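# Set the metal plate level on an upright drink can

## Task

Place the metal plate flat on top of the drink can so that the can by itself holds it up; the can has to stand upright on the table and not on or touching the golf mat.

## Robot and tools

Robot: two UR7e-style arms in the scene frame. left_arm has its base near (-0.027, +0.507, +0.048) m and right_arm near (+0.055, -0.419, +0.048) m. Each carries a sixteen-motor, four-finger hand: a right hand on right_arm and its mirror image, a left hand, on left_arm. Scene frame: the origin is at table-top height, midway between the bases. +z is up, +x points out over the table, and +y points toward left_arm. Arm names do not match image left and right.

Hand point axes (right hand): +z runs along the straight fingers toward the tips, +x runs across the palm away from the thumb, and +y points out of the palm face. On the left hand, +x points toward the thumb. A rigid mast sticks out at the wrist on the palm side and can strike objects.

Row layout, shared by execute_actions and move. A row is one flat list of 48 numbers, each in [-1, 1], covering both arms even if only one moves. The order is:
- left dx, dy, dz, rx, ry, rz
- the left hand's 16 motor goals
- left current_limit, left speed
- the same 24 numbers for the right arm.

The six pose numbers are offsets, not poses. They count from that arm's Hand target (its last commanded pose) as it stood when the action or move began, along the scene axes. For dx, dy and dz, 1.0 equals 0.6 m. rx, ry and rz form one rotation vector, with 1.0 equal to 180 degrees, turning about the Hand target position. Six zeros ask for the Hand target again. A translation longer than 1.0 in total gets shortened.

The sixteen hand numbers are absolute hinge goals, each scaled linearly between that hinge's stops. A 0 is a real goal, so to leave a hand alone, copy back its hand_goal, hand_current_limit and hand_speed. Motor order: index_mcp, index_abd, index_pip, index_dip, middle_mcp, middle_abd, middle_pip, middle_dip, ring_mcp, ring_abd, ring_pip, ring_dip, thumb_cmc, thumb_axl, thumb_mcp, thumb_ipl.

Moving a finger hinge toward -1 curls it toward the palm. The straight values are:
- mcp +0.75, abd 0.00, pip +0.58, dip +0.70
- thumb_cmc +0.71 (lying flat beside the palm; -1 swings it in front of the palm)
- thumb_axl +0.68, thumb_mcp +0.23, thumb_ipl +0.17

current_limit maps -1..+1 to 0..550 mA (never below 11 mA). speed sets each motor's goal rate to (speed+1)/2 of 8.5 rad/s. Both start at +0.4 and -0.6, and whatever was sent last stays in effect. A finger presses only while its goal lies beyond the object's surface.

Tools:
- execute_actions(actions, cameras): actions is a list of actions. Each action is a table of up to 15 rows, one per 1/30 s step, and lasts 0.5 s. A shorter table repeats its last row. Every row's offsets count from the start of that action, not from the row before. An empty list returns the state plus images.
- move(target, speed, blend, stop_force, zero, blocking, cameras): target is one row or a list of up to 15 rows. Every row's offsets count from the same starting Hand targets. The hand point follows a straight path and the whole move is capped at 10 s. speed is in m/s, 0.002 to 3.6, default 0.25; turning speed is limited to twice that number in rad/s. Give one speed, or one per target. blend is in metres and rounds corners. stop_force (3 to 120 N) ends an arm's path when the wrist sensor feels that much push against its motion. Do not rely on it while the hand rotates, and leave it out when backing off a contact. zero (default true) re-zeroes the sensor before the move. blocking=false returns after 0.5 s and cannot be combined with stop_force.
- wait(seconds 0 to 10), stop() (brakes a running move), zoom_image(camera, region [x0, y0, x1, y1] in pixels, at most 504 per side), zero_wrist_force(arm), read_manual(section), finished_scene(scene 1 or 2).

Cameras: cam_high, cam_left_wrist, cam_right_wrist, each 504x504. Use ["all"] for every camera and [] for none.

Results:
- end_effector_position (m), quaternion wxyz and velocities, all in the scene frame; Hand target; joint positions and torques.
- Wrist force and torque in the hand point's own axes, as the push from the surface into the arm.
- Per motor, in motor order: hand_goal, hand_measured, hand_current_ma and hand_state. hand_state reads moving, goal, blocked or overload.
- A move: line with an ending (done, off_target, moving, held or fault) and limits flags (paced = the pose was clipped, held = a check withheld steps).
- MOTOR HOT, HAND FAULT and fault lines also appear. After a HAND FAULT, the later motion calls in the same reply are skipped.

The hand point often settles short of its target. Send the missing distance as a new offset. Orientation commands are clipped to within 32 degrees of the current orientation on each step.

Avoid:
- A net force of about 150 N or joint contact torque at its limit (wrist joints 24.3 N m). Either stops the arm for 10 s. The arms are stiff, so aim only slightly past a contact, and move slowly.
- Arm-to-arm contact, or one hand gripping the other's fingers.
- Paths close to an arm's own base.
- Letting the plate drop or fall, releasing it while it is moving, or knocking the can over or off the table.
- Motor currents of 495 mA or more lasting about 5 s, which shut that motor down. Motors at 85 °C brake the arm for 30 to 60 s.
- Anything left off the table, which fails the task.

Each tool is called after "Call:" by a JSON object that holds its "api" and its "payload", one argument or row to a line.

## Session

Call:
{"api": "execute_actions", "payload": {
  "actions": []
}}

Call:
{"api": "zoom_image", "payload": {
  "camera": "cam_high",
  "region": [100, 150, 400, 400]
}}

Scene clock: 0.00 s.
left_arm: end_effector_position=(+0.2731, -0.0131, +0.1716) hand_goal=(+0.754, +0.000, +0.576, +0.696, +0.754, +0.000, +0.576, +0.696, +0.754, +0.000, +0.576, +0.696, +0.714, +0.678, +0.226, +0.168) hand_measured=(+0.754, +0.000, +0.576, +0.696, +0.754, +0.000, +0.576, +0.696, +0.754, +0.000, +0.576, +0.696, +0.714, +0.678, +0.226, +0.168) hand_current_ma=(+0, +0, +0, +0, +0, +0, +0, +0, +0, +0, +0, +0, +0, +0, +0, +0) hand_state=(goal, goal, goal, goal, goal, goal, goal, goal, goal, goal, goal, goal, goal, goal, goal, goal) hand_current_limit=0.40 hand_speed=-0.60 end_effector_quat_wxyz=(+0.424, +0.858, +0.055, -0.284) | right_arm: end_effector_position=(+0.4811, -0.1323, +0.2174) hand_goal=(+0.754, +0.000, +0.576, +0.696, +0.754, +0.000, +0.576, +0.696, +0.754, +0.000, +0.576, +0.696, +0.714, +0.678, +0.226, +0.168) hand_measured=(+0.754, +0.000, +0.576, +0.696, +0.754, +0.000, +0.576, +0.696, +0.754, +0.000, +0.576, +0.696, +0.714, +0.678, +0.226, +0.168) hand_current_ma=(+0, +0, +0, +0, +0, +0, +0, +0, +0, +0, +0, +0, +0, +0, +0, +0) hand_state=(goal, goal, goal, goal, goal, goal, goal, goal, goal, goal, goal, goal, goal, goal, goal, goal) hand_current_limit=0.40 hand_speed=-0.60 end_effector_quat_wxyz=(-0.477, +0.530, +0.614, +0.338)
Joint positions: left_arm=[2.756 -1.948 -2.278 -0.729 0.516 1.196] | right_arm=[-0.166 -1.56 2.215 -1.339 -0.523 -0.86]
Joint velocities: within noise
Joint torques (N m): no reading
Wrist force (N): no reading
Wrist torque (N m): no reading
Wrist force, peak (N): no reading
Hand target: left_arm +0.2731, -0.0131, +0.1716; +0.424, +0.858, +0.055, -0.284 | right_arm +0.4811, -0.1323, +0.2174; -0.477, +0.530, +0.614, +0.338
camera_calibration:
cam_left_wrist: T_world_to_cam=[[-0.843337, 0.532659, -0.0711129, 0.222228], [0.531284, 0.806545, -0.259272, -0.135701], [-0.0807478, -0.256435, -0.963183, 0.309567], [0, 0, 0, 1]] pos_world=[0.284506, 0.0704611, 0.278789]
cam_right_wrist: T_world_to_cam=[[0.570727, -0.0679469, -0.818324, -0.0654876], [-0.365377, -0.913492, -0.178977, 0.0489947], [-0.735371, 0.401144, -0.54618, 0.650351], [0, 0, 0, 1]] pos_world=[0.533526, -0.220577, 0.310388]

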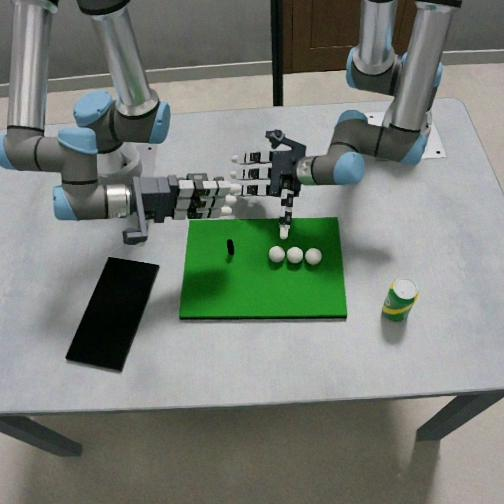

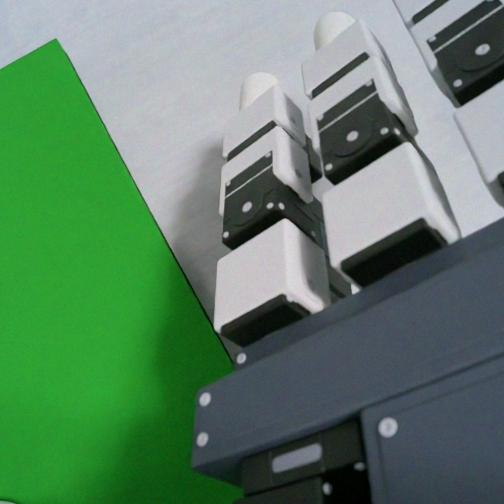

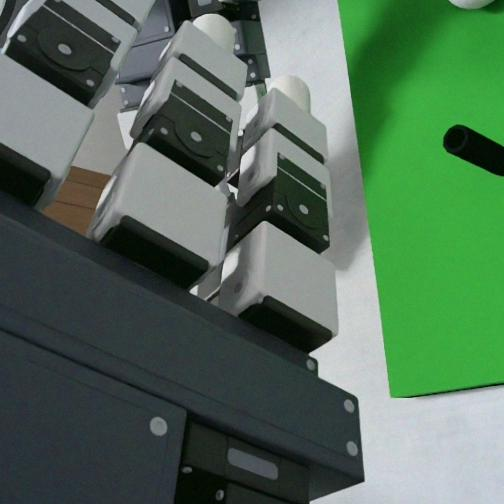

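Scaled by 1.680 from the camera's 504x504 image, which has a finer 720x720 frame.

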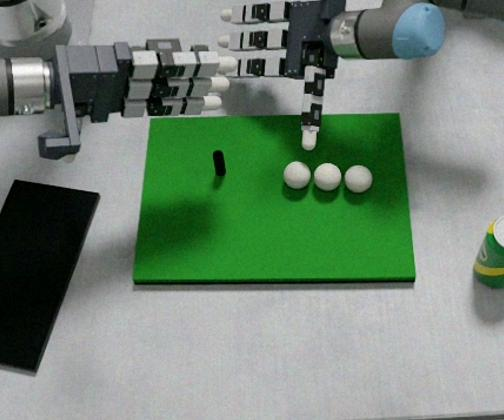

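Call:
{"api": "zoom_image", "payload": {
  "camera": "cam_high",
  "region": [50, 150, 250, 350]
}}

Call:
{"api": "zoom_image", "payload": {
  "camera": "cam_high",
  "region": [340, 80, 500, 240]
}}

Call:
{"api": "zoom_image", "payload": {
  "camera": "cam_high",
  "region": [300, 200, 450, 350]
}}

Scaled by 2.520 from the camera's 504x504 image, which has a finer 720x720 frame.

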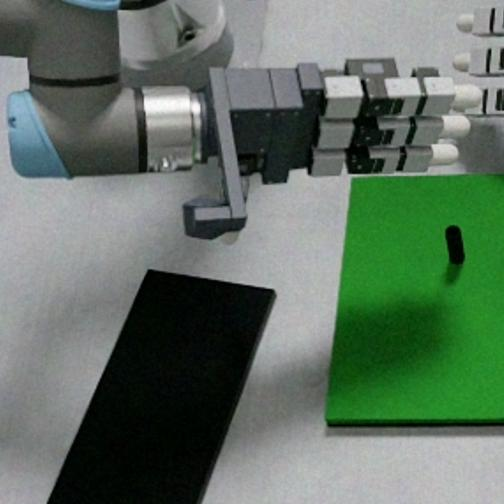

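Scaled by 3.150 from the camera's 504x504 image, which has a finer 720x720 frame.

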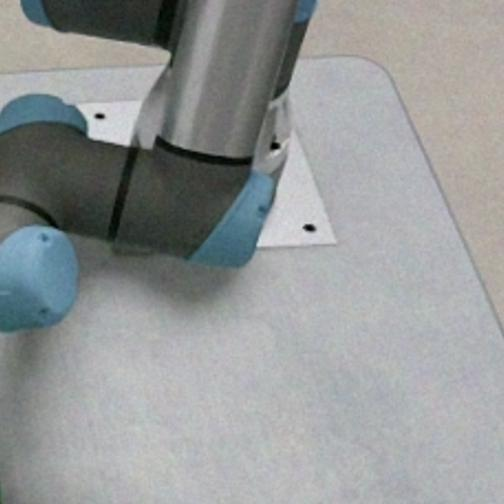

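Scaled by 3.360 from the camera's 504x504 image, which has a finer 720x720 frame.

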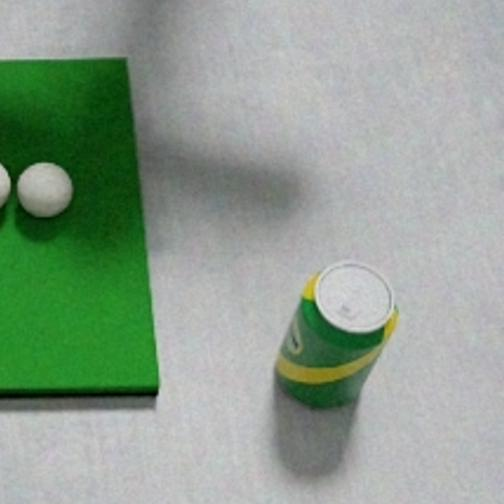

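Call:
{"api": "move", "payload": {
  "target": [
    [0.05,0.5167,0.2333,0,0,0,0.754,0,0.576,0.696,0.754,0,0.576,0.696,0.754,0,0.576,0.696,0.5,-0.4,0.226,0.168,0.4,-0.6,0,0,0.0543,0,0,0,0.754,0,0.576,0.696,0.754,0,0.576,0.696,0.754,0,0.576,0.696,0.5,-0.4,0.226,0.168,0.4,-0.6]
  ],
  "speed": 0.25
}}

Call:
{"api": "move", "payload": {
  "target": [
    [0,0,0,0,0,0,0.754,0,0.576,0.696,0.754,0,0.576,0.696,0.754,0,0.576,0.696,0.5,-0.4,0.226,0.168,0.4,-0.6,0.0927,-0.3472,0,0.0025,0.4587,-0.2745,0.754,0,0.576,0.696,0.754,0,0.576,0.696,0.754,0,0.576,0.696,0.5,-0.4,0.226,0.168,0.4,-0.6]
  ],
  "speed": 0.3,
  "cameras": ["cam_high"]
}}

Scene clock: 13.77 s.
left_arm: end_effector_position=(+0.3032, +0.2968, +0.3115) hand_goal=(+0.754, +0.000, +0.576, +0.696, +0.754, +0.000, +0.576, +0.696, +0.754, +0.000, +0.576, +0.696, +0.500, -0.400, +0.226, +0.168) hand_measured=(+0.758, +0.000, +0.576, +0.696, +0.758, +0.000, +0.576, +0.696, +0.758, +0.000, +0.576, +0.696, +0.518, -0.398, +0.228, +0.168) hand_current_ma=(+0, +0, +0, +0, +0, +0, +0, +0, +0, +0, +0, +0, +5, +0, +0, +0) hand_state=(goal, goal, goal, goal, goal, goal, goal, goal, goal, goal, goal, goal, goal, goal, goal, goal) hand_current_limit=0.40 hand_speed=-0.60 end_effector_quat_wxyz=(+0.424, +0.858, +0.055, -0.283) | right_arm: end_effector_position=(+0.4811, -0.1323, +0.2500) hand_goal=(+0.754, +0.000, +0.576, +0.696, +0.754, +0.000, +0.576, +0.696, +0.754, +0.000, +0.576, +0.696, +0.500, -0.400, +0.226, +0.168) hand_measured=(+0.754, +0.002, +0.576, +0.696, +0.754, +0.002, +0.576, +0.696, +0.754, +0.002, +0.576, +0.696, +0.504, -0.398, +0.226, +0.168) hand_current_ma=(+0, +0, +0, +0, +0, +0, +0, +0, +0, +0, +0, +0, +1, +1, +0, +0) hand_state=(goal, goal, goal, goal, goal, goal, goal, goal, goal, goal, goal, goal, goal, goal, goal, goal) hand_current_limit=0.40 hand_speed=-0.60 end_effector_quat_wxyz=(-0.477, +0.530, +0.614, +0.338)
Joint positions: left_arm=[3.555 -1.461 -2.145 -2.08 1.022 2.148] | right_arm=[-0.166 -1.614 2.167 -1.237 -0.522 -0.86]
Joint torques (N m): left_arm=[14.1 23.19 32.44 -1.01 1.39 2.07] | right_arm=[-7.46 -29.61 -25.79 0.35 -1.79 -2.77]
Wrist force (N): left_arm=[0.2 -0.8 -0.6] | right_arm=[-0.3 0.2 0.1]
Wrist torque (N m): left_arm=[-0.05 0.00 -0.03] | right_arm=[0.02 0.06 0.01]
Wrist force, peak (N): left_arm=[-0.1 -0.6 -1.5] | right_arm=[-0.6 0.0 0.1]
Hand target: left_arm +0.3031, +0.2969, +0.3115; +0.424, +0.858, +0.055, -0.284 | right_arm +0.4811, -0.1323, +0.2500; -0.477, +0.530, +0.614, +0.338
Off the commanded pose: left_arm 0.000 m, 0 deg | right_arm 0.000 m, 0 deg.
move: done

Scene clock: 17.53 s.
left_arm: end_effector_position=(+0.3031, +0.2969, +0.3115) hand_goal=(+0.754, +0.000, +0.576, +0.696, +0.754, +0.000, +0.576, +0.696, +0.754, +0.000, +0.576, +0.696, +0.500, -0.400, +0.226, +0.168) hand_measured=(+0.758, +0.000, +0.576, +0.696, +0.758, +0.000, +0.576, +0.696, +0.758, +0.000, +0.576, +0.696, +0.518, -0.398, +0.228, +0.168) hand_current_ma=(+0, +0, +0, +0, +0, +0, +0, +0, +0, +0, +0, +0, +5, +0, +0, +0) hand_state=(goal, goal, goal, goal, goal, goal, goal, goal, goal, goal, goal, goal, goal, goal, goal, goal) hand_current_limit=0.40 hand_speed=-0.60 end_effector_quat_wxyz=(+0.424, +0.858, +0.055, -0.284) | right_arm: end_effector_position=(+0.5367, -0.3406, +0.2500) hand_goal=(+0.754, +0.000, +0.576, +0.696, +0.754, +0.000, +0.576, +0.696, +0.754, +0.000, +0.576, +0.696, +0.500, -0.400, +0.226, +0.168) hand_measured=(+0.746, +0.002, +0.576, +0.696, +0.746, +0.002, +0.576, +0.696, +0.746, +0.002, +0.576, +0.696, +0.494, -0.398, +0.224, +0.168) hand_current_ma=(-4, +0, +0, +0, -4, +0, +0, +0, -4, +0, +0, +0, -3, +1, -1, +0) hand_state=(goal, goal, goal, goal, goal, goal, goal, goal, goal, goal, goal, goal, goal, goal, goal, goal) hand_current_limit=0.40 hand_speed=-0.60 end_effector_quat_wxyz=(-0.584, +0.803, -0.099, +0.072)
Joint positions: left_arm=[3.555 -1.461 -2.145 -2.081 1.022 2.149] | right_arm=[-0.52 -1.519 1.96 -1.296 -0.421 0.809]
Joint torques (N m): left_arm=[13.34 23.14 31.39 -1.37 1.45 1.94] | right_arm=[6.72 -36.1 -11.54 -2.05 -1.54 2.57]
Wrist force (N): left_arm=[0.3 -0.9 -0.5] | right_arm=[1.7 0.1 0.2]
Wrist torque (N m): left_arm=[-0.07 -0.01 -0.02] | right_arm=[-0.04 -0.17 0.02]
Wrist force, peak (N): left_arm=[0.4 -0.8 -0.9] | right_arm=[2.2 0.1 0.0]
Hand target: left_arm +0.3031, +0.2969, +0.3115; +0.424, +0.858, +0.055, -0.284 | right_arm +0.5367, -0.3406, +0.2500; -0.583, +0.803, -0.099, +0.072
Off the commanded pose: left_arm 0.000 m, 0 deg | right_arm 0.000 m, 0 deg.
move: done
Images, in order (width x height): cam_high 504x504.

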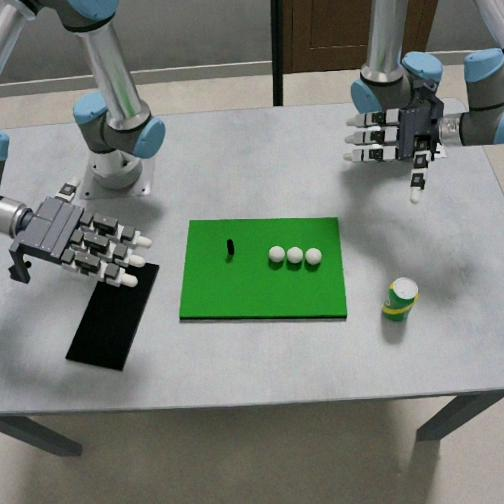

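Call:
{"api": "move", "payload": {
  "target": [
    [0.195,-0.328,0,0.2345,0.7169,0.3683,0.754,0,0.576,0.696,0.754,0,0.576,0.696,0.754,0,0.576,0.696,0.5,-0.4,0.226,0.168,0.4,-0.6,-0.0032,-0.0128,-0.2,0,0,0,0.466,0,0.387,0.507,0.466,0,0.387,0.507,0.466,0,0.387,0.507,-0.8,-0.4,0.226,0.168,0.4,-0.6]
  ],
  "speed": 0.45,
  "cameras": ["cam_high"]
}}

Call:
{"api": "zoom_image", "payload": {
  "camera": "cam_high",
  "region": [0, 180, 200, 380]
}}

Scene clock: 23.57 s.
left_arm: end_effector_position=(+0.4201, +0.1001, +0.3116) hand_goal=(+0.754, +0.000, +0.576, +0.696, +0.754, +0.000, +0.576, +0.696, +0.754, +0.000, +0.576, +0.696, +0.500, -0.400, +0.226, +0.168) hand_measured=(+0.746, +0.002, +0.576, +0.696, +0.746, +0.002, +0.576, +0.696, +0.746, +0.002, +0.576, +0.696, +0.494, -0.398, +0.224, +0.168) hand_current_ma=(-1, +0, +0, +0, -1, +0, +0, +0, -1, +0, +0, +0, -1, +0, +0, +0) hand_state=(goal, goal, goal, goal, goal, goal, goal, goal, goal, goal, goal, goal, goal, goal, goal, goal) hand_current_limit=0.40 hand_speed=-0.60 end_effector_quat_wxyz=(-0.051, +0.071, +0.806, -0.585) | right_arm: end_effector_position=(+0.5348, -0.3483, +0.1300) hand_goal=(+0.466, +0.000, +0.388, +0.508, +0.466, +0.000, +0.388, +0.508, +0.466, +0.000, +0.388, +0.508, -0.800, -0.400, +0.226, +0.168) hand_measured=(+0.460, +0.002, +0.388, +0.510, +0.460, +0.002, +0.388, +0.510, +0.460, +0.002, +0.388, +0.510, -0.794, -0.398, +0.224, +0.168) hand_current_ma=(-3, +0, +0, +1, -3, +0, +0, +1, -3, +0, +0, +1, +3, +1, +0, +0) hand_state=(goal, goal, goal, goal, goal, goal, goal, goal, goal, goal, goal, goal, goal, goal, goal, goal) hand_current_limit=0.40 hand_speed=-0.60 end_effector_quat_wxyz=(-0.583, +0.803, -0.099, +0.072)
Joint positions: left_arm=[2.974 -1.753 -1.818 -1.156 0.315 -1.555] | right_arm=[-0.537 -1.337 2.112 -1.603 -0.433 0.779]
Joint torques (N m): left_arm=[-11.33 37.23 9.88 3.43 0.3 -2.09] | right_arm=[-8.18 -19.38 -8.29 -2.45 -1.42 2.91]
Wrist force (N): left_arm=[1.5 -2.1 0.1] | right_arm=[0.9 0.6 0.7]
Wrist torque (N m): left_arm=[-0.46 -0.10 0.46] | right_arm=[0.02 -0.11 0.11]
Wrist force, peak (N): left_arm=[1.7 -2.1 -0.2] | right_arm=[1.5 -1.1 0.5]
Hand target: left_arm +0.4201, +0.1001, +0.3115; -0.051, +0.071, +0.806, -0.585 | right_arm +0.5348, -0.3483, +0.1300; -0.583, +0.803, -0.099, +0.072
Off the commanded pose: left_arm 0.000 m, 0 deg | right_arm 0.000 m, 0 deg.
move: done
Images, in order (width x height): cam_high 504x504.

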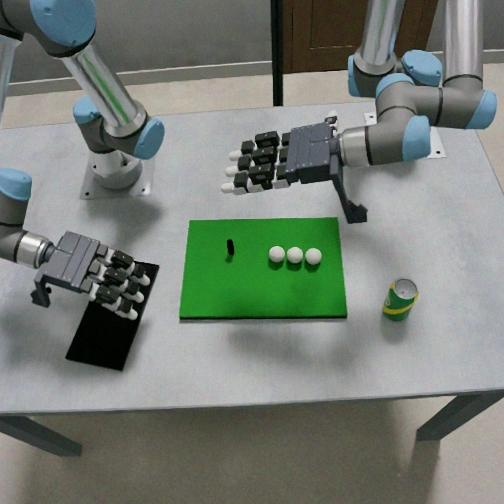

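Scaled by 2.520 from the camera's 504x504 image, which has a finer 720x720 frame.

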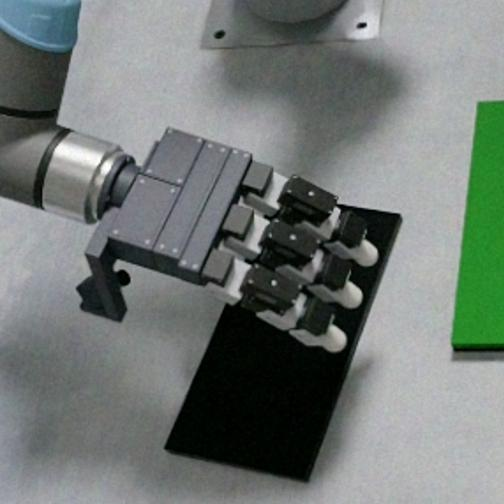

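Call:
{"api": "move", "payload": {
  "target": [
    [0,0,0,0,0,0,0.754,0,0.576,0.696,0.754,0,0.576,0.696,0.754,0,0.576,0.696,0.5,-0.4,0.226,0.168,0.4,-0.6,0.072,-0.006,0.15,-0.0354,0.0161,-0.1167,0.712,0,0.401,0.478,0.712,0,0.401,0.478,0.712,0,0.401,0.478,0.5,-0.4,0.226,0.168,0.4,-0.6]
  ],
  "speed": 0.2,
  "cameras": ["cam_high"]
}}

Scene clock: 30.60 s.
left_arm: end_effector_position=(+0.4201, +0.1001, +0.3116) hand_goal=(+0.754, +0.000, +0.576, +0.696, +0.754, +0.000, +0.576, +0.696, +0.754, +0.000, +0.576, +0.696, +0.500, -0.400, +0.226, +0.168) hand_measured=(+0.746, +0.002, +0.576, +0.696, +0.746, +0.002, +0.576, +0.696, +0.746, +0.002, +0.576, +0.696, +0.494, -0.398, +0.224, +0.168) hand_current_ma=(-1, +0, +0, +0, -1, +0, +0, +0, -1, +0, +0, +0, -1, +0, +0, +0) hand_state=(goal, goal, goal, goal, goal, goal, goal, goal, goal, goal, goal, goal, goal, goal, goal, goal) hand_current_limit=0.40 hand_speed=-0.60 end_effector_quat_wxyz=(-0.051, +0.071, +0.806, -0.585) | right_arm: end_effector_position=(+0.5780, -0.3519, +0.2200) hand_goal=(+0.712, +0.000, +0.402, +0.478, +0.712, +0.000, +0.402, +0.478, +0.712, +0.000, +0.402, +0.478, +0.500, -0.400, +0.226, +0.168) hand_measured=(+0.692, +0.002, +0.396, +0.480, +0.692, +0.002, +0.396, +0.480, +0.690, +0.002, +0.394, +0.480, +0.480, -0.398, +0.224, +0.168) hand_current_ma=(-20, +0, -3, +1, -20, +0, -2, +1, -22, +0, -3, +1, -18, +1, +0, +0) hand_state=(blocked, goal, goal, goal, blocked, goal, goal, goal, blocked, goal, goal, goal, goal, goal, goal, goal) hand_current_limit=0.40 hand_speed=-0.60 end_effector_quat_wxyz=(-0.513, +0.804, -0.254, +0.162)
Joint positions: left_arm=[2.974 -1.753 -1.818 -1.156 0.315 -1.555] | right_arm=[-0.484 -1.468 2.204 -2.553 -0.45 1.842]
Joint torques (N m): left_arm=[-11.09 37.27 10.39 3.18 0.37 -2.24] | right_arm=[6.93 -14.93 -9.26 -3.86 -1.01 2.71]
Wrist force (N): left_arm=[1.4 -1.9 -0.1] | right_arm=[0.6 0.2 1.1]
Wrist torque (N m): left_arm=[-0.41 -0.09 0.45] | right_arm=[-0.02 -0.07 -0.07]
Wrist force, peak (N): left_arm=[1.6 -2.2 0.0] | right_arm=[0.9 1.5 0.9]
Hand target: left_arm +0.4201, +0.1001, +0.3116; -0.051, +0.071, +0.806, -0.585 | right_arm +0.5780, -0.3519, +0.2200; -0.513, +0.804, -0.254, +0.162
Off the commanded pose: left_arm 0.000 m, 0 deg | right_arm 0.000 m, 0 deg.
move: done
Images, in order (width x height): cam_high 504x504.

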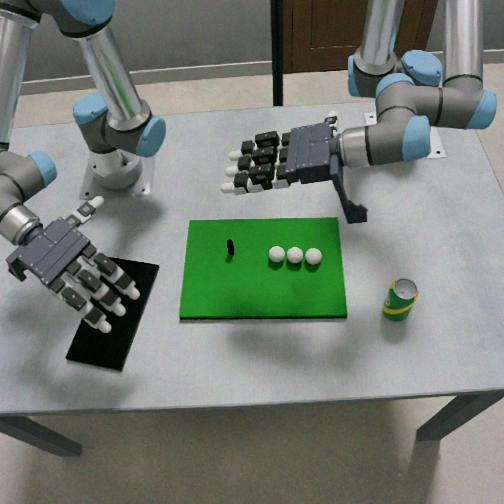

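Call:
{"api": "move", "payload": {
  "target": [
    [0,0,0,0,0,0,0.754,0,0.576,0.696,0.754,0,0.576,0.696,0.754,0,0.576,0.696,0.5,-0.4,0.226,0.168,0.4,-0.6,0,0,-0.3117,0,0,0,0.712,0,0.401,0.478,0.712,0,0.401,0.478,0.712,0,0.401,0.478,0.5,-0.4,0.226,0.168,0.4,-0.6]
  ],
  "speed": 0.12,
  "stop_force": 6,
  "cameras": ["cam_high"]
}}

Call:
{"api": "zoom_image", "payload": {
  "camera": "cam_high",
  "region": [0, 200, 200, 400]
}}

Scene clock: 33.83 s.
left_arm: end_effector_position=(+0.4201, +0.1001, +0.3116) hand_goal=(+0.754, +0.000, +0.576, +0.696, +0.754, +0.000, +0.576, +0.696, +0.754, +0.000, +0.576, +0.696, +0.500, -0.400, +0.226, +0.168) hand_measured=(+0.746, +0.002, +0.576, +0.696, +0.746, +0.002, +0.576, +0.696, +0.746, +0.002, +0.576, +0.696, +0.494, -0.398, +0.224, +0.168) hand_current_ma=(-1, +0, +0, +0, -1, +0, +0, +0, -1, +0, +0, +0, -1, +0, +0, +0) hand_state=(goal, goal, goal, goal, goal, goal, goal, goal, goal, goal, goal, goal, goal, goal, goal, goal) hand_current_limit=0.40 hand_speed=-0.60 end_effector_quat_wxyz=(-0.051, +0.071, +0.806, -0.585) | right_arm: end_effector_position=(+0.5780, -0.3519, +0.0330) hand_goal=(+0.712, +0.000, +0.402, +0.478, +0.712, +0.000, +0.402, +0.478, +0.712, +0.000, +0.402, +0.478, +0.500, -0.400, +0.226, +0.168) hand_measured=(+0.692, +0.002, +0.396, +0.480, +0.692, +0.002, +0.396, +0.480, +0.692, +0.002, +0.394, +0.480, +0.480, -0.398, +0.224, +0.168) hand_current_ma=(-19, +0, -3, +1, -19, +0, -2, +1, -21, +0, -3, +1, -17, +1, -1, +0) hand_state=(goal, goal, goal, goal, goal, goal, goal, goal, blocked, goal, goal, goal, goal, goal, goal, goal) hand_current_limit=0.40 hand_speed=-0.60 end_effector_quat_wxyz=(-0.513, +0.804, -0.254, +0.162)
Joint positions: left_arm=[2.974 -1.753 -1.818 -1.156 0.315 -1.555] | right_arm=[-0.484 -0.978 2.299 -3.139 -0.45 1.843]
Joint torques (N m): left_arm=[-11.12 37.24 10.01 3.28 0.3 -2.17] | right_arm=[6.23 -25.78 -13.9 -3.57 -1.12 2.79]
Wrist force (N): left_arm=[1.5 -2.1 -0.1] | right_arm=[0.7 0.3 1.1]
Wrist torque (N m): left_arm=[-0.43 -0.11 0.46] | right_arm=[-0.04 -0.11 -0.05]
Wrist force, peak (N): left_arm=[1.5 -2.2 0.1] | right_arm=[1.1 0.3 1.4]
Hand target: left_arm +0.4201, +0.1001, +0.3116; -0.051, +0.071, +0.806, -0.585 | right_arm +0.5780, -0.3519, +0.0330; -0.513, +0.804, -0.254, +0.162
Off the commanded pose: left_arm 0.000 m, 0 deg | right_arm 0.000 m, 0 deg.
move: done
Images, in order (width x height): cam_high 504x504.

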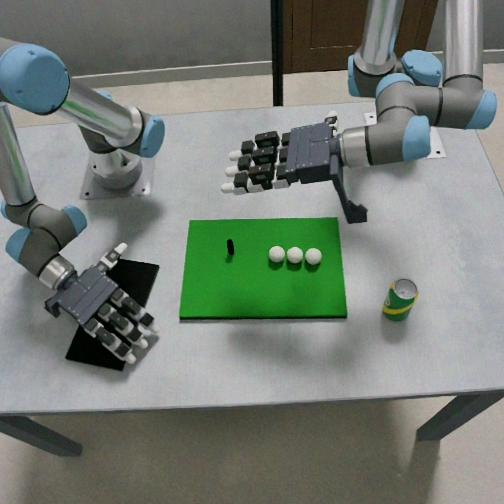

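Scaled by 2.520 from the camera's 504x504 image, which has a finer 720x720 frame.

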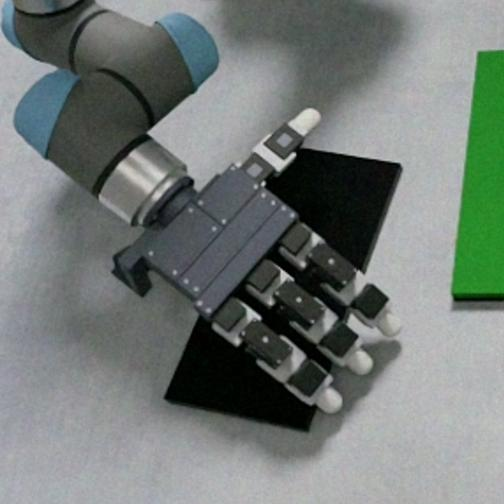

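Call:
{"api": "move", "payload": {
  "target": [
    [0,0,0,0,0,0,0.754,0,0.576,0.696,0.754,0,0.576,0.696,0.754,0,0.576,0.696,0.5,-0.4,0.226,0.168,0.4,-0.6,0.015,0.035,0,0,0,0,0.712,0,0.401,0.478,0.712,0,0.401,0.478,0.712,0,0.401,0.478,0.5,-0.4,0.226,0.168,0.4,-0.6]
  ],
  "speed": 0.1
}}

Call:
{"api": "execute_actions", "payload": {
  "actions": [
    [[0,0,0,0,0,0,0.754,0,0.576,0.696,0.754,0,0.576,0.696,0.754,0,0.576,0.696,0.5,-0.4,0.226,0.168,0.4,-0.6,0,0,0,0,0,0,0.712,0,0.12,0.26,0.712,0,0.12,0.26,0.712,0,0.12,0.26,0.5,-0.4,0.226,0.168,0.4,-0.6]],
    [[0,0,0,0,0,0,0.754,0,0.576,0.696,0.754,0,0.576,0.696,0.754,0,0.576,0.696,0.5,-0.4,0.226,0.168,0.4,-0.6,0,0,0,0,0,0,0.712,0,0.12,0.26,0.712,0,0.12,0.26,0.712,0,0.12,0.26,0.5,-0.4,0.226,0.168,0.4,-0.6]]
  ],
  "cameras": ["cam_high"]
}}

Call:
{"api": "zoom_image", "payload": {
  "camera": "cam_high",
  "region": [0, 200, 200, 400]
}}

Scene clock: 35.37 s.
left_arm: end_effector_position=(+0.4201, +0.1001, +0.3116) hand_goal=(+0.754, +0.000, +0.576, +0.696, +0.754, +0.000, +0.576, +0.696, +0.754, +0.000, +0.576, +0.696, +0.500, -0.400, +0.226, +0.168) hand_measured=(+0.746, +0.002, +0.576, +0.696, +0.746, +0.002, +0.576, +0.696, +0.746, +0.002, +0.576, +0.696, +0.494, -0.398, +0.224, +0.168) hand_current_ma=(-1, +0, +0, +0, -1, +0, +0, +0, -1, +0, +0, +0, -1, +0, +0, +0) hand_state=(goal, goal, goal, goal, goal, goal, goal, goal, goal, goal, goal, goal, goal, goal, goal, goal) hand_current_limit=0.40 hand_speed=-0.60 end_effector_quat_wxyz=(-0.051, +0.071, +0.806, -0.585) | right_arm: end_effector_position=(+0.5870, -0.3310, +0.0330) hand_goal=(+0.712, +0.000, +0.402, +0.478, +0.712, +0.000, +0.402, +0.478, +0.712, +0.000, +0.402, +0.478, +0.500, -0.400, +0.226, +0.168) hand_measured=(+0.692, +0.002, +0.396, +0.480, +0.692, +0.002, +0.396, +0.480, +0.692, +0.002, +0.394, +0.480, +0.480, -0.398, +0.224, +0.168) hand_current_ma=(-19, +0, -3, +1, -19, +0, -2, +1, -21, +0, -3, +1, -17, +1, -1, +0) hand_state=(goal, goal, goal, goal, goal, goal, goal, goal, blocked, goal, goal, goal, goal, goal, goal, goal) hand_current_limit=0.40 hand_speed=-0.60 end_effector_quat_wxyz=(-0.513, +0.804, -0.254, +0.162)
Joint positions: left_arm=[2.974 -1.753 -1.818 -1.156 0.315 -1.555] | right_arm=[-0.431 -0.942 2.274 -3.251 -0.465 1.956]
Joint torques (N m): left_arm=[-11.13 37.01 10.12 3.22 0.34 -2.24] | right_arm=[6.91 -27.11 -13.78 -3.86 -1.25 2.68]
Wrist force (N): left_arm=[1.4 -2.2 -0.1] | right_arm=[0.6 0.2 0.8]
Wrist torque (N m): left_arm=[-0.45 -0.09 0.45] | right_arm=[-0.04 -0.10 -0.04]
Wrist force, peak (N): left_arm=[1.5 -2.2 -0.1] | right_arm=[0.4 0.1 1.5]
Hand target: left_arm +0.4201, +0.1001, +0.3116; -0.051, +0.071, +0.806, -0.585 | right_arm +0.5870, -0.3309, +0.0330; -0.513, +0.804, -0.254, +0.162
Off the commanded pose: left_arm 0.000 m, 0 deg | right_arm 0.000 m, 0 deg.
move: done

Scene clock: 36.57 s.
left_arm: end_effector_position=(+0.4201, +0.1001, +0.3116) hand_goal=(+0.754, +0.000, +0.576, +0.696, +0.754, +0.000, +0.576, +0.696, +0.754, +0.000, +0.576, +0.696, +0.500, -0.400, +0.226, +0.168) hand_measured=(+0.746, +0.002, +0.576, +0.696, +0.746, +0.002, +0.576, +0.696, +0.746, +0.002, +0.576, +0.696, +0.494, -0.398, +0.224, +0.168) hand_current_ma=(-1, +0, +0, +0, -1, +0, +0, +0, -1, +0, +0, +0, -1, +0, +0, +0) hand_state=(goal, goal, goal, goal, goal, goal, goal, goal, goal, goal, goal, goal, goal, goal, goal, goal) hand_current_limit=0.40 hand_speed=-0.60 end_effector_quat_wxyz=(-0.051, +0.071, +0.806, -0.585) | right_arm: end_effector_position=(+0.5870, -0.3309, +0.0330) hand_goal=(+0.712, +0.000, +0.120, +0.260, +0.712, +0.000, +0.120, +0.260, +0.712, +0.000, +0.120, +0.260, +0.500, -0.400, +0.226, +0.168) hand_measured=(+0.692, +0.002, +0.122, +0.262, +0.692, +0.002, +0.122, +0.262, +0.692, +0.002, +0.122, +0.262, +0.480, -0.398, +0.224, +0.168) hand_current_ma=(-18, +0, +0, +1, -19, +0, +0, +1, -20, +0, +0, +1, -17, +1, -1, +0) hand_state=(goal, goal, goal, goal, goal, goal, goal, goal, blocked, goal, goal, goal, goal, goal, goal, goal) hand_current_limit=0.40 hand_speed=-0.60 end_effector_quat_wxyz=(-0.513, +0.804, -0.254, +0.162)
Joint positions: left_arm=[2.974 -1.753 -1.818 -1.156 0.315 -1.555] | right_arm=[-0.431 -0.942 2.274 -3.252 -0.465 1.957]
Joint torques (N m): left_arm=[-11.41 37.4 10.07 3.22 0.33 -2.21] | right_arm=[6.35 -27.73 -12.44 -3.51 -1.02 2.77]
Wrist force (N): left_arm=[1.4 -2.1 -0.1] | right_arm=[0.6 0.1 1.3]
Wrist torque (N m): left_arm=[-0.44 -0.10 0.45] | right_arm=[-0.08 -0.12 -0.04]
Wrist force, peak (N): left_arm=[1.4 -2.2 -0.1] | right_arm=[0.7 0.3 1.3]
Hand target: left_arm +0.4201, +0.1001, +0.3116; -0.051, +0.071, +0.806, -0.585 | right_arm +0.5870, -0.3309, +0.0330; -0.513, +0.804, -0.254, +0.162
Off the commanded pose: left_arm 0.000 m, 0 deg | right_arm 0.000 m, 0 deg.
Images, in order (width x height): cam_high 504x504.

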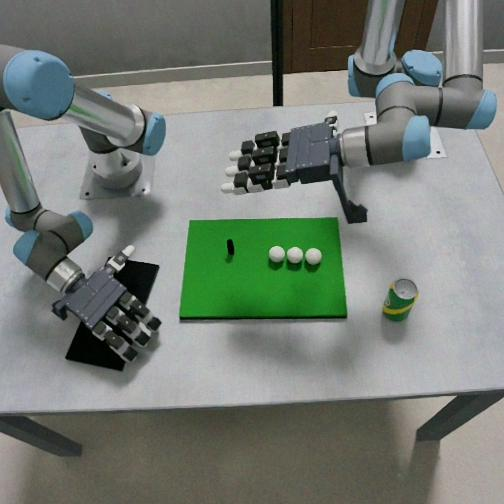

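Scaled by 2.520 from the camera's 504x504 image, which has a finer 720x720 frame.

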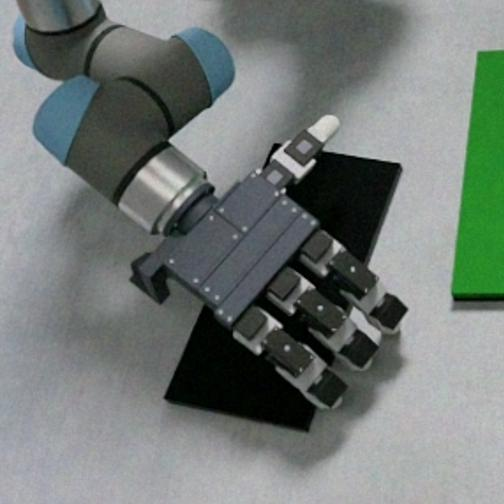

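Call:
{"api": "move", "payload": {
  "target": [
    [0,0,0,0,0,0,0.754,0,0.576,0.696,0.754,0,0.576,0.696,0.754,0,0.576,0.696,0.5,-0.4,0.226,0.168,0.4,-0.6,0.008,-0.1258,0,0,0,0,0.712,0,0.12,0.26,0.712,0,0.12,0.26,0.712,0,0.12,0.26,0.5,-0.4,0.226,0.168,0.4,-0.6]
  ],
  "speed": 0.06,
  "cameras": ["cam_high"]
}}

Call:
{"api": "zoom_image", "payload": {
  "camera": "cam_high",
  "region": [0, 200, 200, 400]
}}

Scene clock: 38.97 s.
left_arm: end_effector_position=(+0.4201, +0.1001, +0.3116) hand_goal=(+0.754, +0.000, +0.576, +0.696, +0.754, +0.000, +0.576, +0.696, +0.754, +0.000, +0.576, +0.696, +0.500, -0.400, +0.226, +0.168) hand_measured=(+0.746, +0.002, +0.576, +0.696, +0.746, +0.002, +0.576, +0.696, +0.746, +0.002, +0.576, +0.696, +0.494, -0.398, +0.224, +0.168) hand_current_ma=(-1, +0, +0, +0, -1, +0, +0, +0, -1, +0, +0, +0, -1, +0, +0, +0) hand_state=(goal, goal, goal, goal, goal, goal, goal, goal, goal, goal, goal, goal, goal, goal, goal, goal) hand_current_limit=0.40 hand_speed=-0.60 end_effector_quat_wxyz=(-0.051, +0.071, +0.806, -0.585) | right_arm: end_effector_position=(+0.5918, -0.4064, +0.0330) hand_goal=(+0.712, +0.000, +0.120, +0.260, +0.712, +0.000, +0.120, +0.260, +0.712, +0.000, +0.120, +0.260, +0.500, -0.400, +0.226, +0.168) hand_measured=(+0.700, +0.002, +0.122, +0.262, +0.718, +0.004, +0.130, +0.266, +0.734, +0.014, +0.144, +0.272, +0.480, -0.398, +0.224, +0.168) hand_current_ma=(-7, +0, +0, +1, +3, +1, +6, +3, +21, +7, +23, +8, -17, +1, -1, +0) hand_state=(goal, goal, goal, goal, goal, goal, goal, goal, blocked, goal, blocked, goal, goal, goal, goal, goal) hand_current_limit=0.40 hand_speed=-0.60 end_effector_quat_wxyz=(-0.513, +0.804, -0.254, +0.162)
Joint positions: left_arm=[2.974 -1.753 -1.818 -1.156 0.315 -1.555] | right_arm=[-0.573 -1.009 2.234 -2.857 -0.436 1.638]
Joint torques (N m): left_arm=[-11.12 37.62 9.86 3.12 0.31 -2.24] | right_arm=[-9.04 -46.96 -15.49 -1.58 3.96 -2.16]
Wrist force (N): left_arm=[1.2 -2.0 0.0] | right_arm=[-0.1 -0.9 3.4]
Wrist torque (N m): left_arm=[-0.44 -0.07 0.43] | right_arm=[-0.08 -0.27 0.04]
Wrist force, peak (N): left_arm=[1.3 -2.3 -0.2] | right_arm=[-0.2 -0.7 3.7]
Hand target: left_arm +0.4201, +0.1001, +0.3116; -0.051, +0.071, +0.806, -0.585 | right_arm +0.5918, -0.4064, +0.0330; -0.513, +0.804, -0.254, +0.162
Off the commanded pose: left_arm 0.000 m, 0 deg | right_arm 0.000 m, 0 deg.
move: done
Images, in order (width x height): cam_high 504x504.

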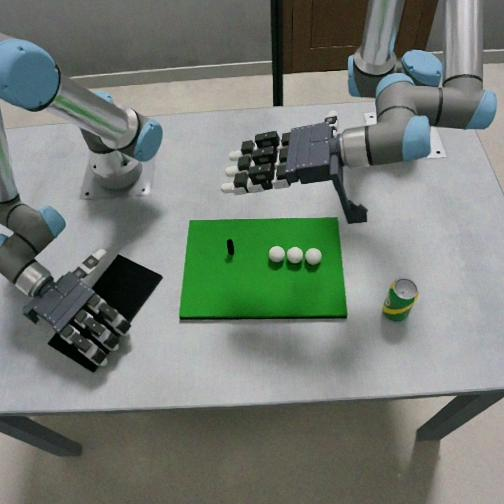

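Scaled by 2.520 from the camera's 504x504 image, which has a finer 720x720 frame.

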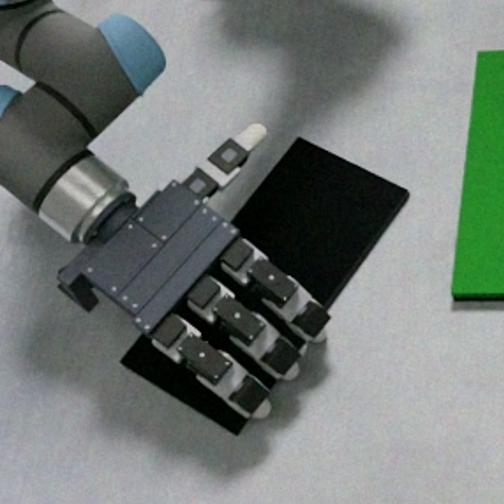

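Call:
{"api": "move", "payload": {
  "target": [
    [0,0,0,0,0,0,0.754,0,0.576,0.696,0.754,0,0.576,0.696,0.754,0,0.576,0.696,0.5,-0.4,0.226,0.168,0.4,-0.6,-0.0195,-0.026,0,0,0,-0.0556,0.712,0,0.12,0.26,0.712,0,0.12,0.26,0.712,0,0.12,0.26,0.5,-0.4,0.226,0.168,0.4,-0.6],
    [0,0,0,0,0,0,0.754,0,0.576,0.696,0.754,0,0.576,0.696,0.754,0,0.576,0.696,0.5,-0.4,0.226,0.168,0.4,-0.6,-0.044,-0.0482,0,0,0,-0.1111,0.712,0,0.12,0.26,0.712,0,0.12,0.26,0.712,0,0.12,0.26,0.5,-0.4,0.226,0.168,0.4,-0.6]
  ],
  "speed": 0.08,
  "blend": 0.003,
  "cameras": ["cam_high"]
}}

Call:
{"api": "zoom_image", "payload": {
  "camera": "cam_high",
  "region": [0, 200, 200, 400]
}}

Scene clock: 42.20 s.
left_arm: end_effector_position=(+0.4201, +0.1001, +0.3116) hand_goal=(+0.754, +0.000, +0.576, +0.696, +0.754, +0.000, +0.576, +0.696, +0.754, +0.000, +0.576, +0.696, +0.500, -0.400, +0.226, +0.168) hand_measured=(+0.746, +0.002, +0.576, +0.696, +0.746, +0.002, +0.576, +0.696, +0.746, +0.002, +0.576, +0.696, +0.494, -0.398, +0.224, +0.168) hand_current_ma=(-1, +0, +0, +0, -1, +0, +0, +0, -1, +0, +0, +0, -1, +0, +0, +0) hand_state=(goal, goal, goal, goal, goal, goal, goal, goal, goal, goal, goal, goal, goal, goal, goal, goal) hand_current_limit=0.40 hand_speed=-0.60 end_effector_quat_wxyz=(-0.051, +0.071, +0.806, -0.585) | right_arm: end_effector_position=(+0.5654, -0.4353, +0.0330) hand_goal=(+0.712, +0.000, +0.120, +0.260, +0.712, +0.000, +0.120, +0.260, +0.712, +0.000, +0.120, +0.260, +0.500, -0.400, +0.226, +0.168) hand_measured=(+0.702, +0.002, +0.122, +0.262, +0.714, +0.002, +0.128, +0.268, +0.734, +0.008, +0.144, +0.272, +0.480, -0.398, +0.224, +0.168) hand_current_ma=(-7, +0, +0, +1, +1, +0, +5, +3, +22, +4, +25, +9, -17, +1, -1, +0) hand_state=(goal, goal, goal, goal, goal, goal, goal, goal, blocked, goal, blocked, goal, goal, goal, goal, goal) hand_current_limit=0.40 hand_speed=-0.60 end_effector_quat_wxyz=(-0.477, +0.748, -0.390, +0.249)
Joint positions: left_arm=[2.974 -1.753 -1.818 -1.156 0.315 -1.555] | right_arm=[-0.661 -0.909 2.387 -3.599 -0.517 2.184]
Joint torques (N m): left_arm=[-11.43 37.05 9.95 3.15 0.3 -2.21] | right_arm=[-9.21 -24.27 3.98 -3.54 -1.98 2.78]
Wrist force (N): left_arm=[1.0 -2.1 -0.2] | right_arm=[-0.2 -0.5 3.4]
Wrist torque (N m): left_arm=[-0.43 -0.05 0.42] | right_arm=[-0.01 -0.24 -0.07]
Wrist force, peak (N): left_arm=[1.5 -2.2 0.0] | right_arm=[0.6 -0.2 4.1]
Hand target: left_arm +0.4201, +0.1001, +0.3116; -0.051, +0.071, +0.806, -0.585 | right_arm +0.5654, -0.4353, +0.0330; -0.477, +0.748, -0.390, +0.249
Off the commanded pose: left_arm 0.000 m, 0 deg | right_arm 0.000 m, 0 deg.
move: done
Images, in order (width x height): cam_high 504x504.

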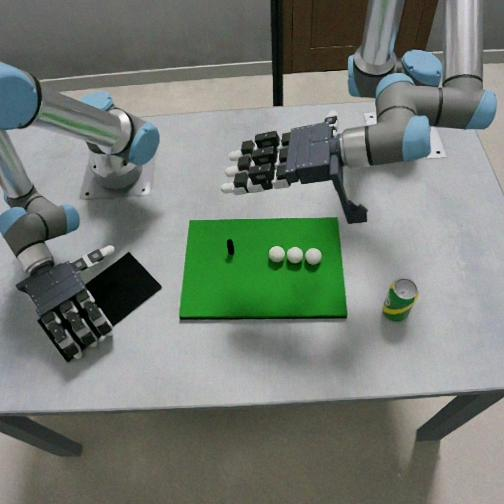

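Scaled by 2.520 from the camera's 504x504 image, which has a finer 720x720 frame.

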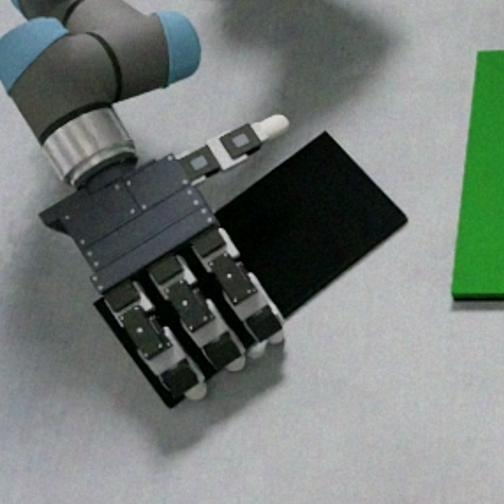

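Call:
{"api": "move", "payload": {
  "target": [
    [0,0,0,0,0,0,0.754,0,0.576,0.696,0.754,0,0.576,0.696,0.754,0,0.576,0.696,0.5,-0.4,0.226,0.168,0.4,-0.6,0.0123,0.0086,0.0,0,0,0,0.712,0,0.12,0.26,0.712,0,0.12,0.26,0.712,0,0.12,0.26,0.5,-0.4,0.226,0.168,0.4,-0.6],
    [0,0,0,0,0,0,0.754,0,0.576,0.696,0.754,0,0.576,0.696,0.754,0,0.576,0.696,0.5,-0.4,0.226,0.168,0.4,-0.6,0.0123,0.0086,0.2,0,0,0,0.712,0,0.12,0.26,0.712,0,0.12,0.26,0.712,0,0.12,0.26,0.5,-0.4,0.226,0.168,0.4,-0.6]
  ],
  "speed": 0.15
}}

Call:
{"api": "move", "payload": {
  "target": [
    [0,0,0,0,0,0,0.754,0,0.576,0.696,0.754,0,0.576,0.696,0.754,0,0.576,0.696,0.5,-0.4,0.226,0.168,0.4,-0.6,-0.1783,0.1873,-0.04,0.024,-0.0307,0.0333,0.466,0,0.387,0.507,0.466,0,0.387,0.507,0.466,0,0.387,0.507,-0.8,-0.4,0.226,0.168,0.4,-0.6]
  ],
  "speed": 0.2,
  "cameras": ["cam_high"]
}}

Call:
{"api": "zoom_image", "payload": {
  "camera": "cam_high",
  "region": [0, 200, 200, 400]
}}

Scene clock: 45.70 s.
left_arm: end_effector_position=(+0.4201, +0.1001, +0.3116) hand_goal=(+0.754, +0.000, +0.576, +0.696, +0.754, +0.000, +0.576, +0.696, +0.754, +0.000, +0.576, +0.696, +0.500, -0.400, +0.226, +0.168) hand_measured=(+0.746, +0.002, +0.576, +0.696, +0.746, +0.002, +0.576, +0.696, +0.746, +0.002, +0.576, +0.696, +0.494, -0.398, +0.224, +0.168) hand_current_ma=(-1, +0, +0, +0, -1, +0, +0, +0, -1, +0, +0, +0, -1, +0, +0, +0) hand_state=(goal, goal, goal, goal, goal, goal, goal, goal, goal, goal, goal, goal, goal, goal, goal, goal) hand_current_limit=0.40 hand_speed=-0.60 end_effector_quat_wxyz=(-0.051, +0.071, +0.806, -0.585) | right_arm: end_effector_position=(+0.5728, -0.4301, +0.1530) hand_goal=(+0.712, +0.000, +0.120, +0.260, +0.712, +0.000, +0.120, +0.260, +0.712, +0.000, +0.120, +0.260, +0.500, -0.400, +0.226, +0.168) hand_measured=(+0.702, +0.002, +0.122, +0.262, +0.706, +0.002, +0.122, +0.262, +0.706, +0.004, +0.122, +0.262, +0.480, -0.398, +0.224, +0.168) hand_current_ma=(-7, +0, +0, +1, -3, +0, +0, +1, -3, +1, +0, +1, -17, +1, -1, +0) hand_state=(goal, goal, goal, goal, goal, goal, goal, goal, goal, goal, goal, goal, goal, goal, goal, goal) hand_current_limit=0.40 hand_speed=-0.60 end_effector_quat_wxyz=(-0.477, +0.748, -0.390, +0.249)
Joint positions: left_arm=[2.974 -1.753 -1.818 -1.156 0.315 -1.555] | right_arm=[-0.639 -1.285 2.365 -3.233 -0.529 2.222]
Joint torques (N m): left_arm=[-11.86 36.92 10.64 3.05 0.32 -2.12] | right_arm=[-7.72 -39.69 -18.4 -1.11 4.2 -2.41]
Wrist force (N): left_arm=[1.2 -2.0 -0.1] | right_arm=[1.1 0.6 1.1]
Wrist torque (N m): left_arm=[-0.43 -0.07 0.44] | right_arm=[-0.06 -0.14 0.13]
Wrist force, peak (N): left_arm=[1.5 -2.3 0.2] | right_arm=[-0.3 -0.5 3.6]
Hand target: left_arm +0.4201, +0.1001, +0.3116; -0.051, +0.071, +0.806, -0.585 | right_arm +0.5728, -0.4302, +0.1530; -0.477, +0.748, -0.390, +0.249
Off the commanded pose: left_arm 0.000 m, 0 deg | right_arm 0.000 m, 0 deg.
move: done

Scene clock: 47.40 s.
left_arm: end_effector_position=(+0.4201, +0.1001, +0.3116) hand_goal=(+0.754, +0.000, +0.576, +0.696, +0.754, +0.000, +0.576, +0.696, +0.754, +0.000, +0.576, +0.696, +0.500, -0.400, +0.226, +0.168) hand_measured=(+0.746, +0.002, +0.576, +0.696, +0.746, +0.002, +0.576, +0.696, +0.746, +0.002, +0.576, +0.696, +0.494, -0.398, +0.224, +0.168) hand_current_ma=(-1, +0, +0, +0, -1, +0, +0, +0, -1, +0, +0, +0, -1, +0, +0, +0) hand_state=(goal, goal, goal, goal, goal, goal, goal, goal, goal, goal, goal, goal, goal, goal, goal, goal) hand_current_limit=0.40 hand_speed=-0.60 end_effector_quat_wxyz=(-0.051, +0.071, +0.806, -0.585) | right_arm: end_effector_position=(+0.4658, -0.3178, +0.1290) hand_goal=(+0.466, +0.000, +0.388, +0.508, +0.466, +0.000, +0.388, +0.508, +0.466, +0.000, +0.388, +0.508, -0.800, -0.400, +0.226, +0.168) hand_measured=(+0.460, +0.002, +0.382, +0.504, +0.460, +0.002, +0.382, +0.504, +0.460, +0.002, +0.382, +0.506, -0.794, -0.398, +0.224, +0.168) hand_current_ma=(-2, +0, -3, -1, -2, +0, -2, -1, -3, +1, -3, -1, +3, +1, +0, +0) hand_state=(goal, goal, goal, goal, goal, goal, goal, goal, goal, goal, goal, goal, goal, goal, goal, goal) hand_current_limit=0.40 hand_speed=-0.60 end_effector_quat_wxyz=(-0.535, +0.736, -0.336, +0.244)
Joint positions: left_arm=[2.974 -1.753 -1.818 -1.156 0.315 -1.555] | right_arm=[-0.628 -1.265 2.735 -3.629 -0.379 2.193]
Joint torques (N m): left_arm=[-11.41 37.68 10.07 3.09 0.37 -2.19] | right_arm=[-7.46 -8.1 3.76 -3.91 4.19 2.89]
Wrist force (N): left_arm=[1.2 -2.0 0.1] | right_arm=[0.6 0.5 0.7]
Wrist torque (N m): left_arm=[-0.44 -0.06 0.44] | right_arm=[0.00 -0.10 -0.06]
Wrist force, peak (N): left_arm=[1.3 -2.4 0.0] | right_arm=[2.2 0.2 1.4]
Hand target: left_arm +0.4201, +0.1001, +0.3116; -0.051, +0.071, +0.806, -0.585 | right_arm +0.4658, -0.3178, +0.1290; -0.535, +0.736, -0.336, +0.244
Off the commanded pose: left_arm 0.000 m, 0 deg | right_arm 0.000 m, 0 deg.
move: done
Images, in order (width x height): cam_high 504x504.

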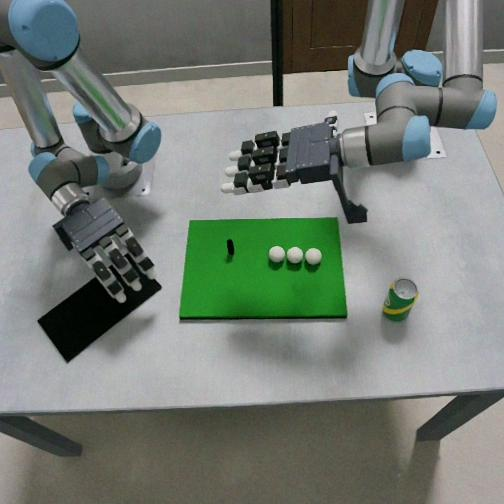

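Scaled by 2.520 from the camera's 504x504 image, which has a finer 720x720 frame.

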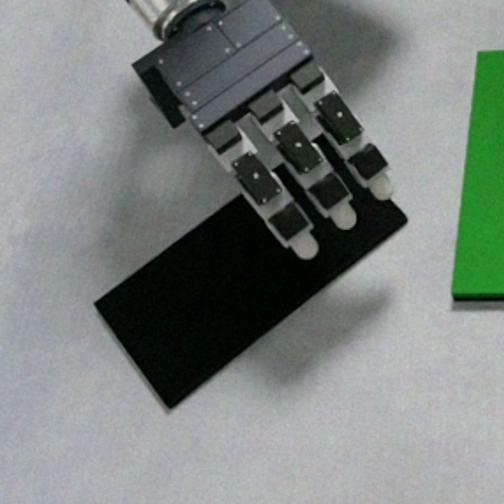

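Call:
{"api": "move", "payload": {
  "target": [
    [0,0,0,0,0,0,0.754,0,0.576,0.696,0.754,0,0.576,0.696,0.754,0,0.576,0.696,0.5,-0.4,0.226,0.168,0.4,-0.6,0,0,-0.158,0,0,0,0.466,0,0.387,0.507,0.466,0,0.387,0.507,0.466,0,0.387,0.507,-0.8,-0.4,0.226,0.168,0.4,-0.6]
  ],
  "speed": 0.08,
  "stop_force": 5
}}

Call:
{"api": "move", "payload": {
  "target": [
    [0,0,0,0,0,0,0.754,0,0.576,0.696,0.754,0,0.576,0.696,0.754,0,0.576,0.696,0.5,-0.4,0.226,0.168,0.4,-0.6,0.0252,0.0219,0,0,0,0,0.466,0,0.387,0.507,0.466,0,0.387,0.507,0.466,0,0.387,0.507,-0.8,-0.4,0.226,0.168,0.4,-0.6]
  ],
  "speed": 0.02,
  "stop_force": 3,
  "cameras": ["cam_high"]
}}

Call:
{"api": "zoom_image", "payload": {
  "camera": "cam_high",
  "region": [0, 200, 200, 400]
}}

Scene clock: 50.17 s.
left_arm: end_effector_position=(+0.4201, +0.1001, +0.3116) hand_goal=(+0.754, +0.000, +0.576, +0.696, +0.754, +0.000, +0.576, +0.696, +0.754, +0.000, +0.576, +0.696, +0.500, -0.400, +0.226, +0.168) hand_measured=(+0.746, +0.002, +0.576, +0.696, +0.746, +0.002, +0.576, +0.696, +0.746, +0.002, +0.576, +0.696, +0.494, -0.398, +0.224, +0.168) hand_current_ma=(-1, +0, +0, +0, -1, +0, +0, +0, -1, +0, +0, +0, -1, +0, +0, +0) hand_state=(goal, goal, goal, goal, goal, goal, goal, goal, goal, goal, goal, goal, goal, goal, goal, goal) hand_current_limit=0.40 hand_speed=-0.60 end_effector_quat_wxyz=(-0.051, +0.071, +0.806, -0.585) | right_arm: end_effector_position=(+0.4658, -0.3178, +0.0342) hand_goal=(+0.466, +0.000, +0.388, +0.508, +0.466, +0.000, +0.388, +0.508, +0.466, +0.000, +0.388, +0.508, -0.800, -0.400, +0.226, +0.168) hand_measured=(+0.460, +0.002, +0.382, +0.504, +0.460, +0.002, +0.382, +0.504, +0.460, +0.002, +0.382, +0.506, -0.794, -0.398, +0.226, +0.168) hand_current_ma=(-3, +0, -3, -1, -3, +0, -2, -1, -3, +1, -3, -1, +3, +1, +0, +0) hand_state=(goal, goal, goal, goal, goal, goal, goal, goal, goal, goal, goal, goal, goal, goal, goal, goal) hand_current_limit=0.40 hand_speed=-0.60 end_effector_quat_wxyz=(-0.535, +0.736, -0.336, +0.244)
Joint positions: left_arm=[2.974 -1.753 -1.818 -1.156 0.315 -1.555] | right_arm=[-0.628 -0.727 2.691 -4.123 -0.379 2.193]
Joint torques (N m): left_arm=[-11.15 36.37 10.26 3.03 0.31 -2.19] | right_arm=[6.6 -19.73 -0.19 -3.55 -1.16 2.87]
Wrist force (N): left_arm=[1.4 -2.2 0.1] | right_arm=[0.4 0.3 0.4]
Wrist torque (N m): left_arm=[-0.47 -0.10 0.46] | right_arm=[0.01 -0.08 -0.08]
Wrist force, peak (N): left_arm=[1.4 -2.3 -0.2] | right_arm=[0.5 0.9 0.8]
Hand target: left_arm +0.4201, +0.1001, +0.3116; -0.051, +0.071, +0.806, -0.585 | right_arm +0.4658, -0.3178, +0.0342; -0.535, +0.736, -0.336, +0.244
Off the commanded pose: left_arm 0.000 m, 0 deg | right_arm 0.000 m, 0 deg.
move: done

Scene clock: 51.90 s.
left_arm: end_effector_position=(+0.4201, +0.1001, +0.3116) hand_goal=(+0.754, +0.000, +0.576, +0.696, +0.754, +0.000, +0.576, +0.696, +0.754, +0.000, +0.576, +0.696, +0.500, -0.400, +0.226, +0.168) hand_measured=(+0.746, +0.002, +0.576, +0.696, +0.746, +0.002, +0.576, +0.696, +0.746, +0.002, +0.576, +0.696, +0.494, -0.398, +0.224, +0.168) hand_current_ma=(-1, +0, +0, +0, -1, +0, +0, +0, -1, +0, +0, +0, -1, +0, +0, +0) hand_state=(goal, goal, goal, goal, goal, goal, goal, goal, goal, goal, goal, goal, goal, goal, goal, goal) hand_current_limit=0.40 hand_speed=-0.60 end_effector_quat_wxyz=(-0.051, +0.071, +0.806, -0.585) | right_arm: end_effector_position=(+0.4736, -0.3110, +0.0343) hand_goal=(+0.466, +0.000, +0.388, +0.508, +0.466, +0.000, +0.388, +0.508, +0.466, +0.000, +0.388, +0.508, -0.800, -0.400, +0.226, +0.168) hand_measured=(+0.460, +0.002, +0.382, +0.504, +0.460, +0.002, +0.382, +0.504, +0.460, +0.002, +0.382, +0.506, -0.794, -0.398, +0.228, +0.168) hand_current_ma=(-3, +0, -3, -1, -3, +0, -2, -1, -3, +1, -3, -1, +3, +1, +0, +0) hand_state=(goal, goal, goal, goal, goal, goal, goal, goal, goal, goal, goal, goal, goal, goal, goal, goal) hand_current_limit=0.40 hand_speed=-0.60 end_effector_quat_wxyz=(-0.535, +0.736, -0.335, +0.244)
Joint positions: left_arm=[2.974 -1.753 -1.818 -1.156 0.315 -1.555] | right_arm=[-0.588 -0.722 2.656 -4.169 -0.402 2.275]
Joint torques (N m): left_arm=[-11.32 37.25 10.54 2.87 0.36 -2.14] | right_arm=[-7.63 -40.77 13.14 -0.94 4.12 -2.78]
Wrist force (N): left_arm=[1.4 -2.0 0.2] | right_arm=[0.6 0.4 0.6]
Wrist torque (N m): left_arm=[-0.44 -0.09 0.45] | right_arm=[-0.02 -0.15 0.09]
Wrist force, peak (N): left_arm=[1.6 -2.2 0.1] | right_arm=[0.9 2.6 -2.6]
Hand target: left_arm +0.4201, +0.1001, +0.3116; -0.051, +0.071, +0.806, -0.585 | right_arm +0.4736, -0.3110, +0.0343; -0.535, +0.736, -0.335, +0.244 (not the last commanded pose)
Off the commanded pose: left_arm 0.000 m, 0 deg | right_arm 0.010 m, 0 deg.
move: contact (right_arm)
Images, in order (width x height): cam_high 504x504.

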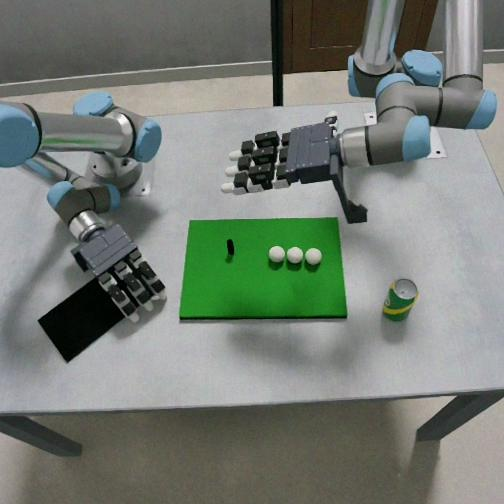

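Scaled by 2.520 from the camera's 504x504 image, which has a finer 720x720 frame.

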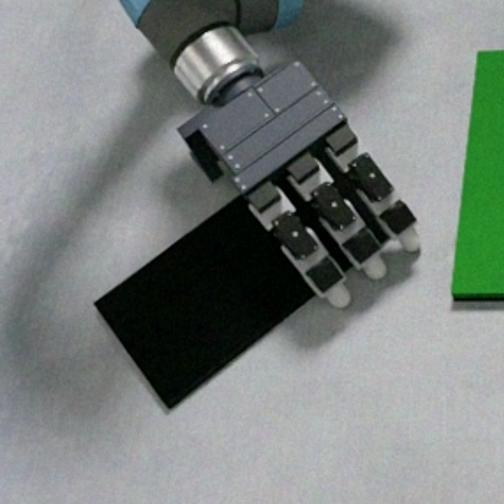

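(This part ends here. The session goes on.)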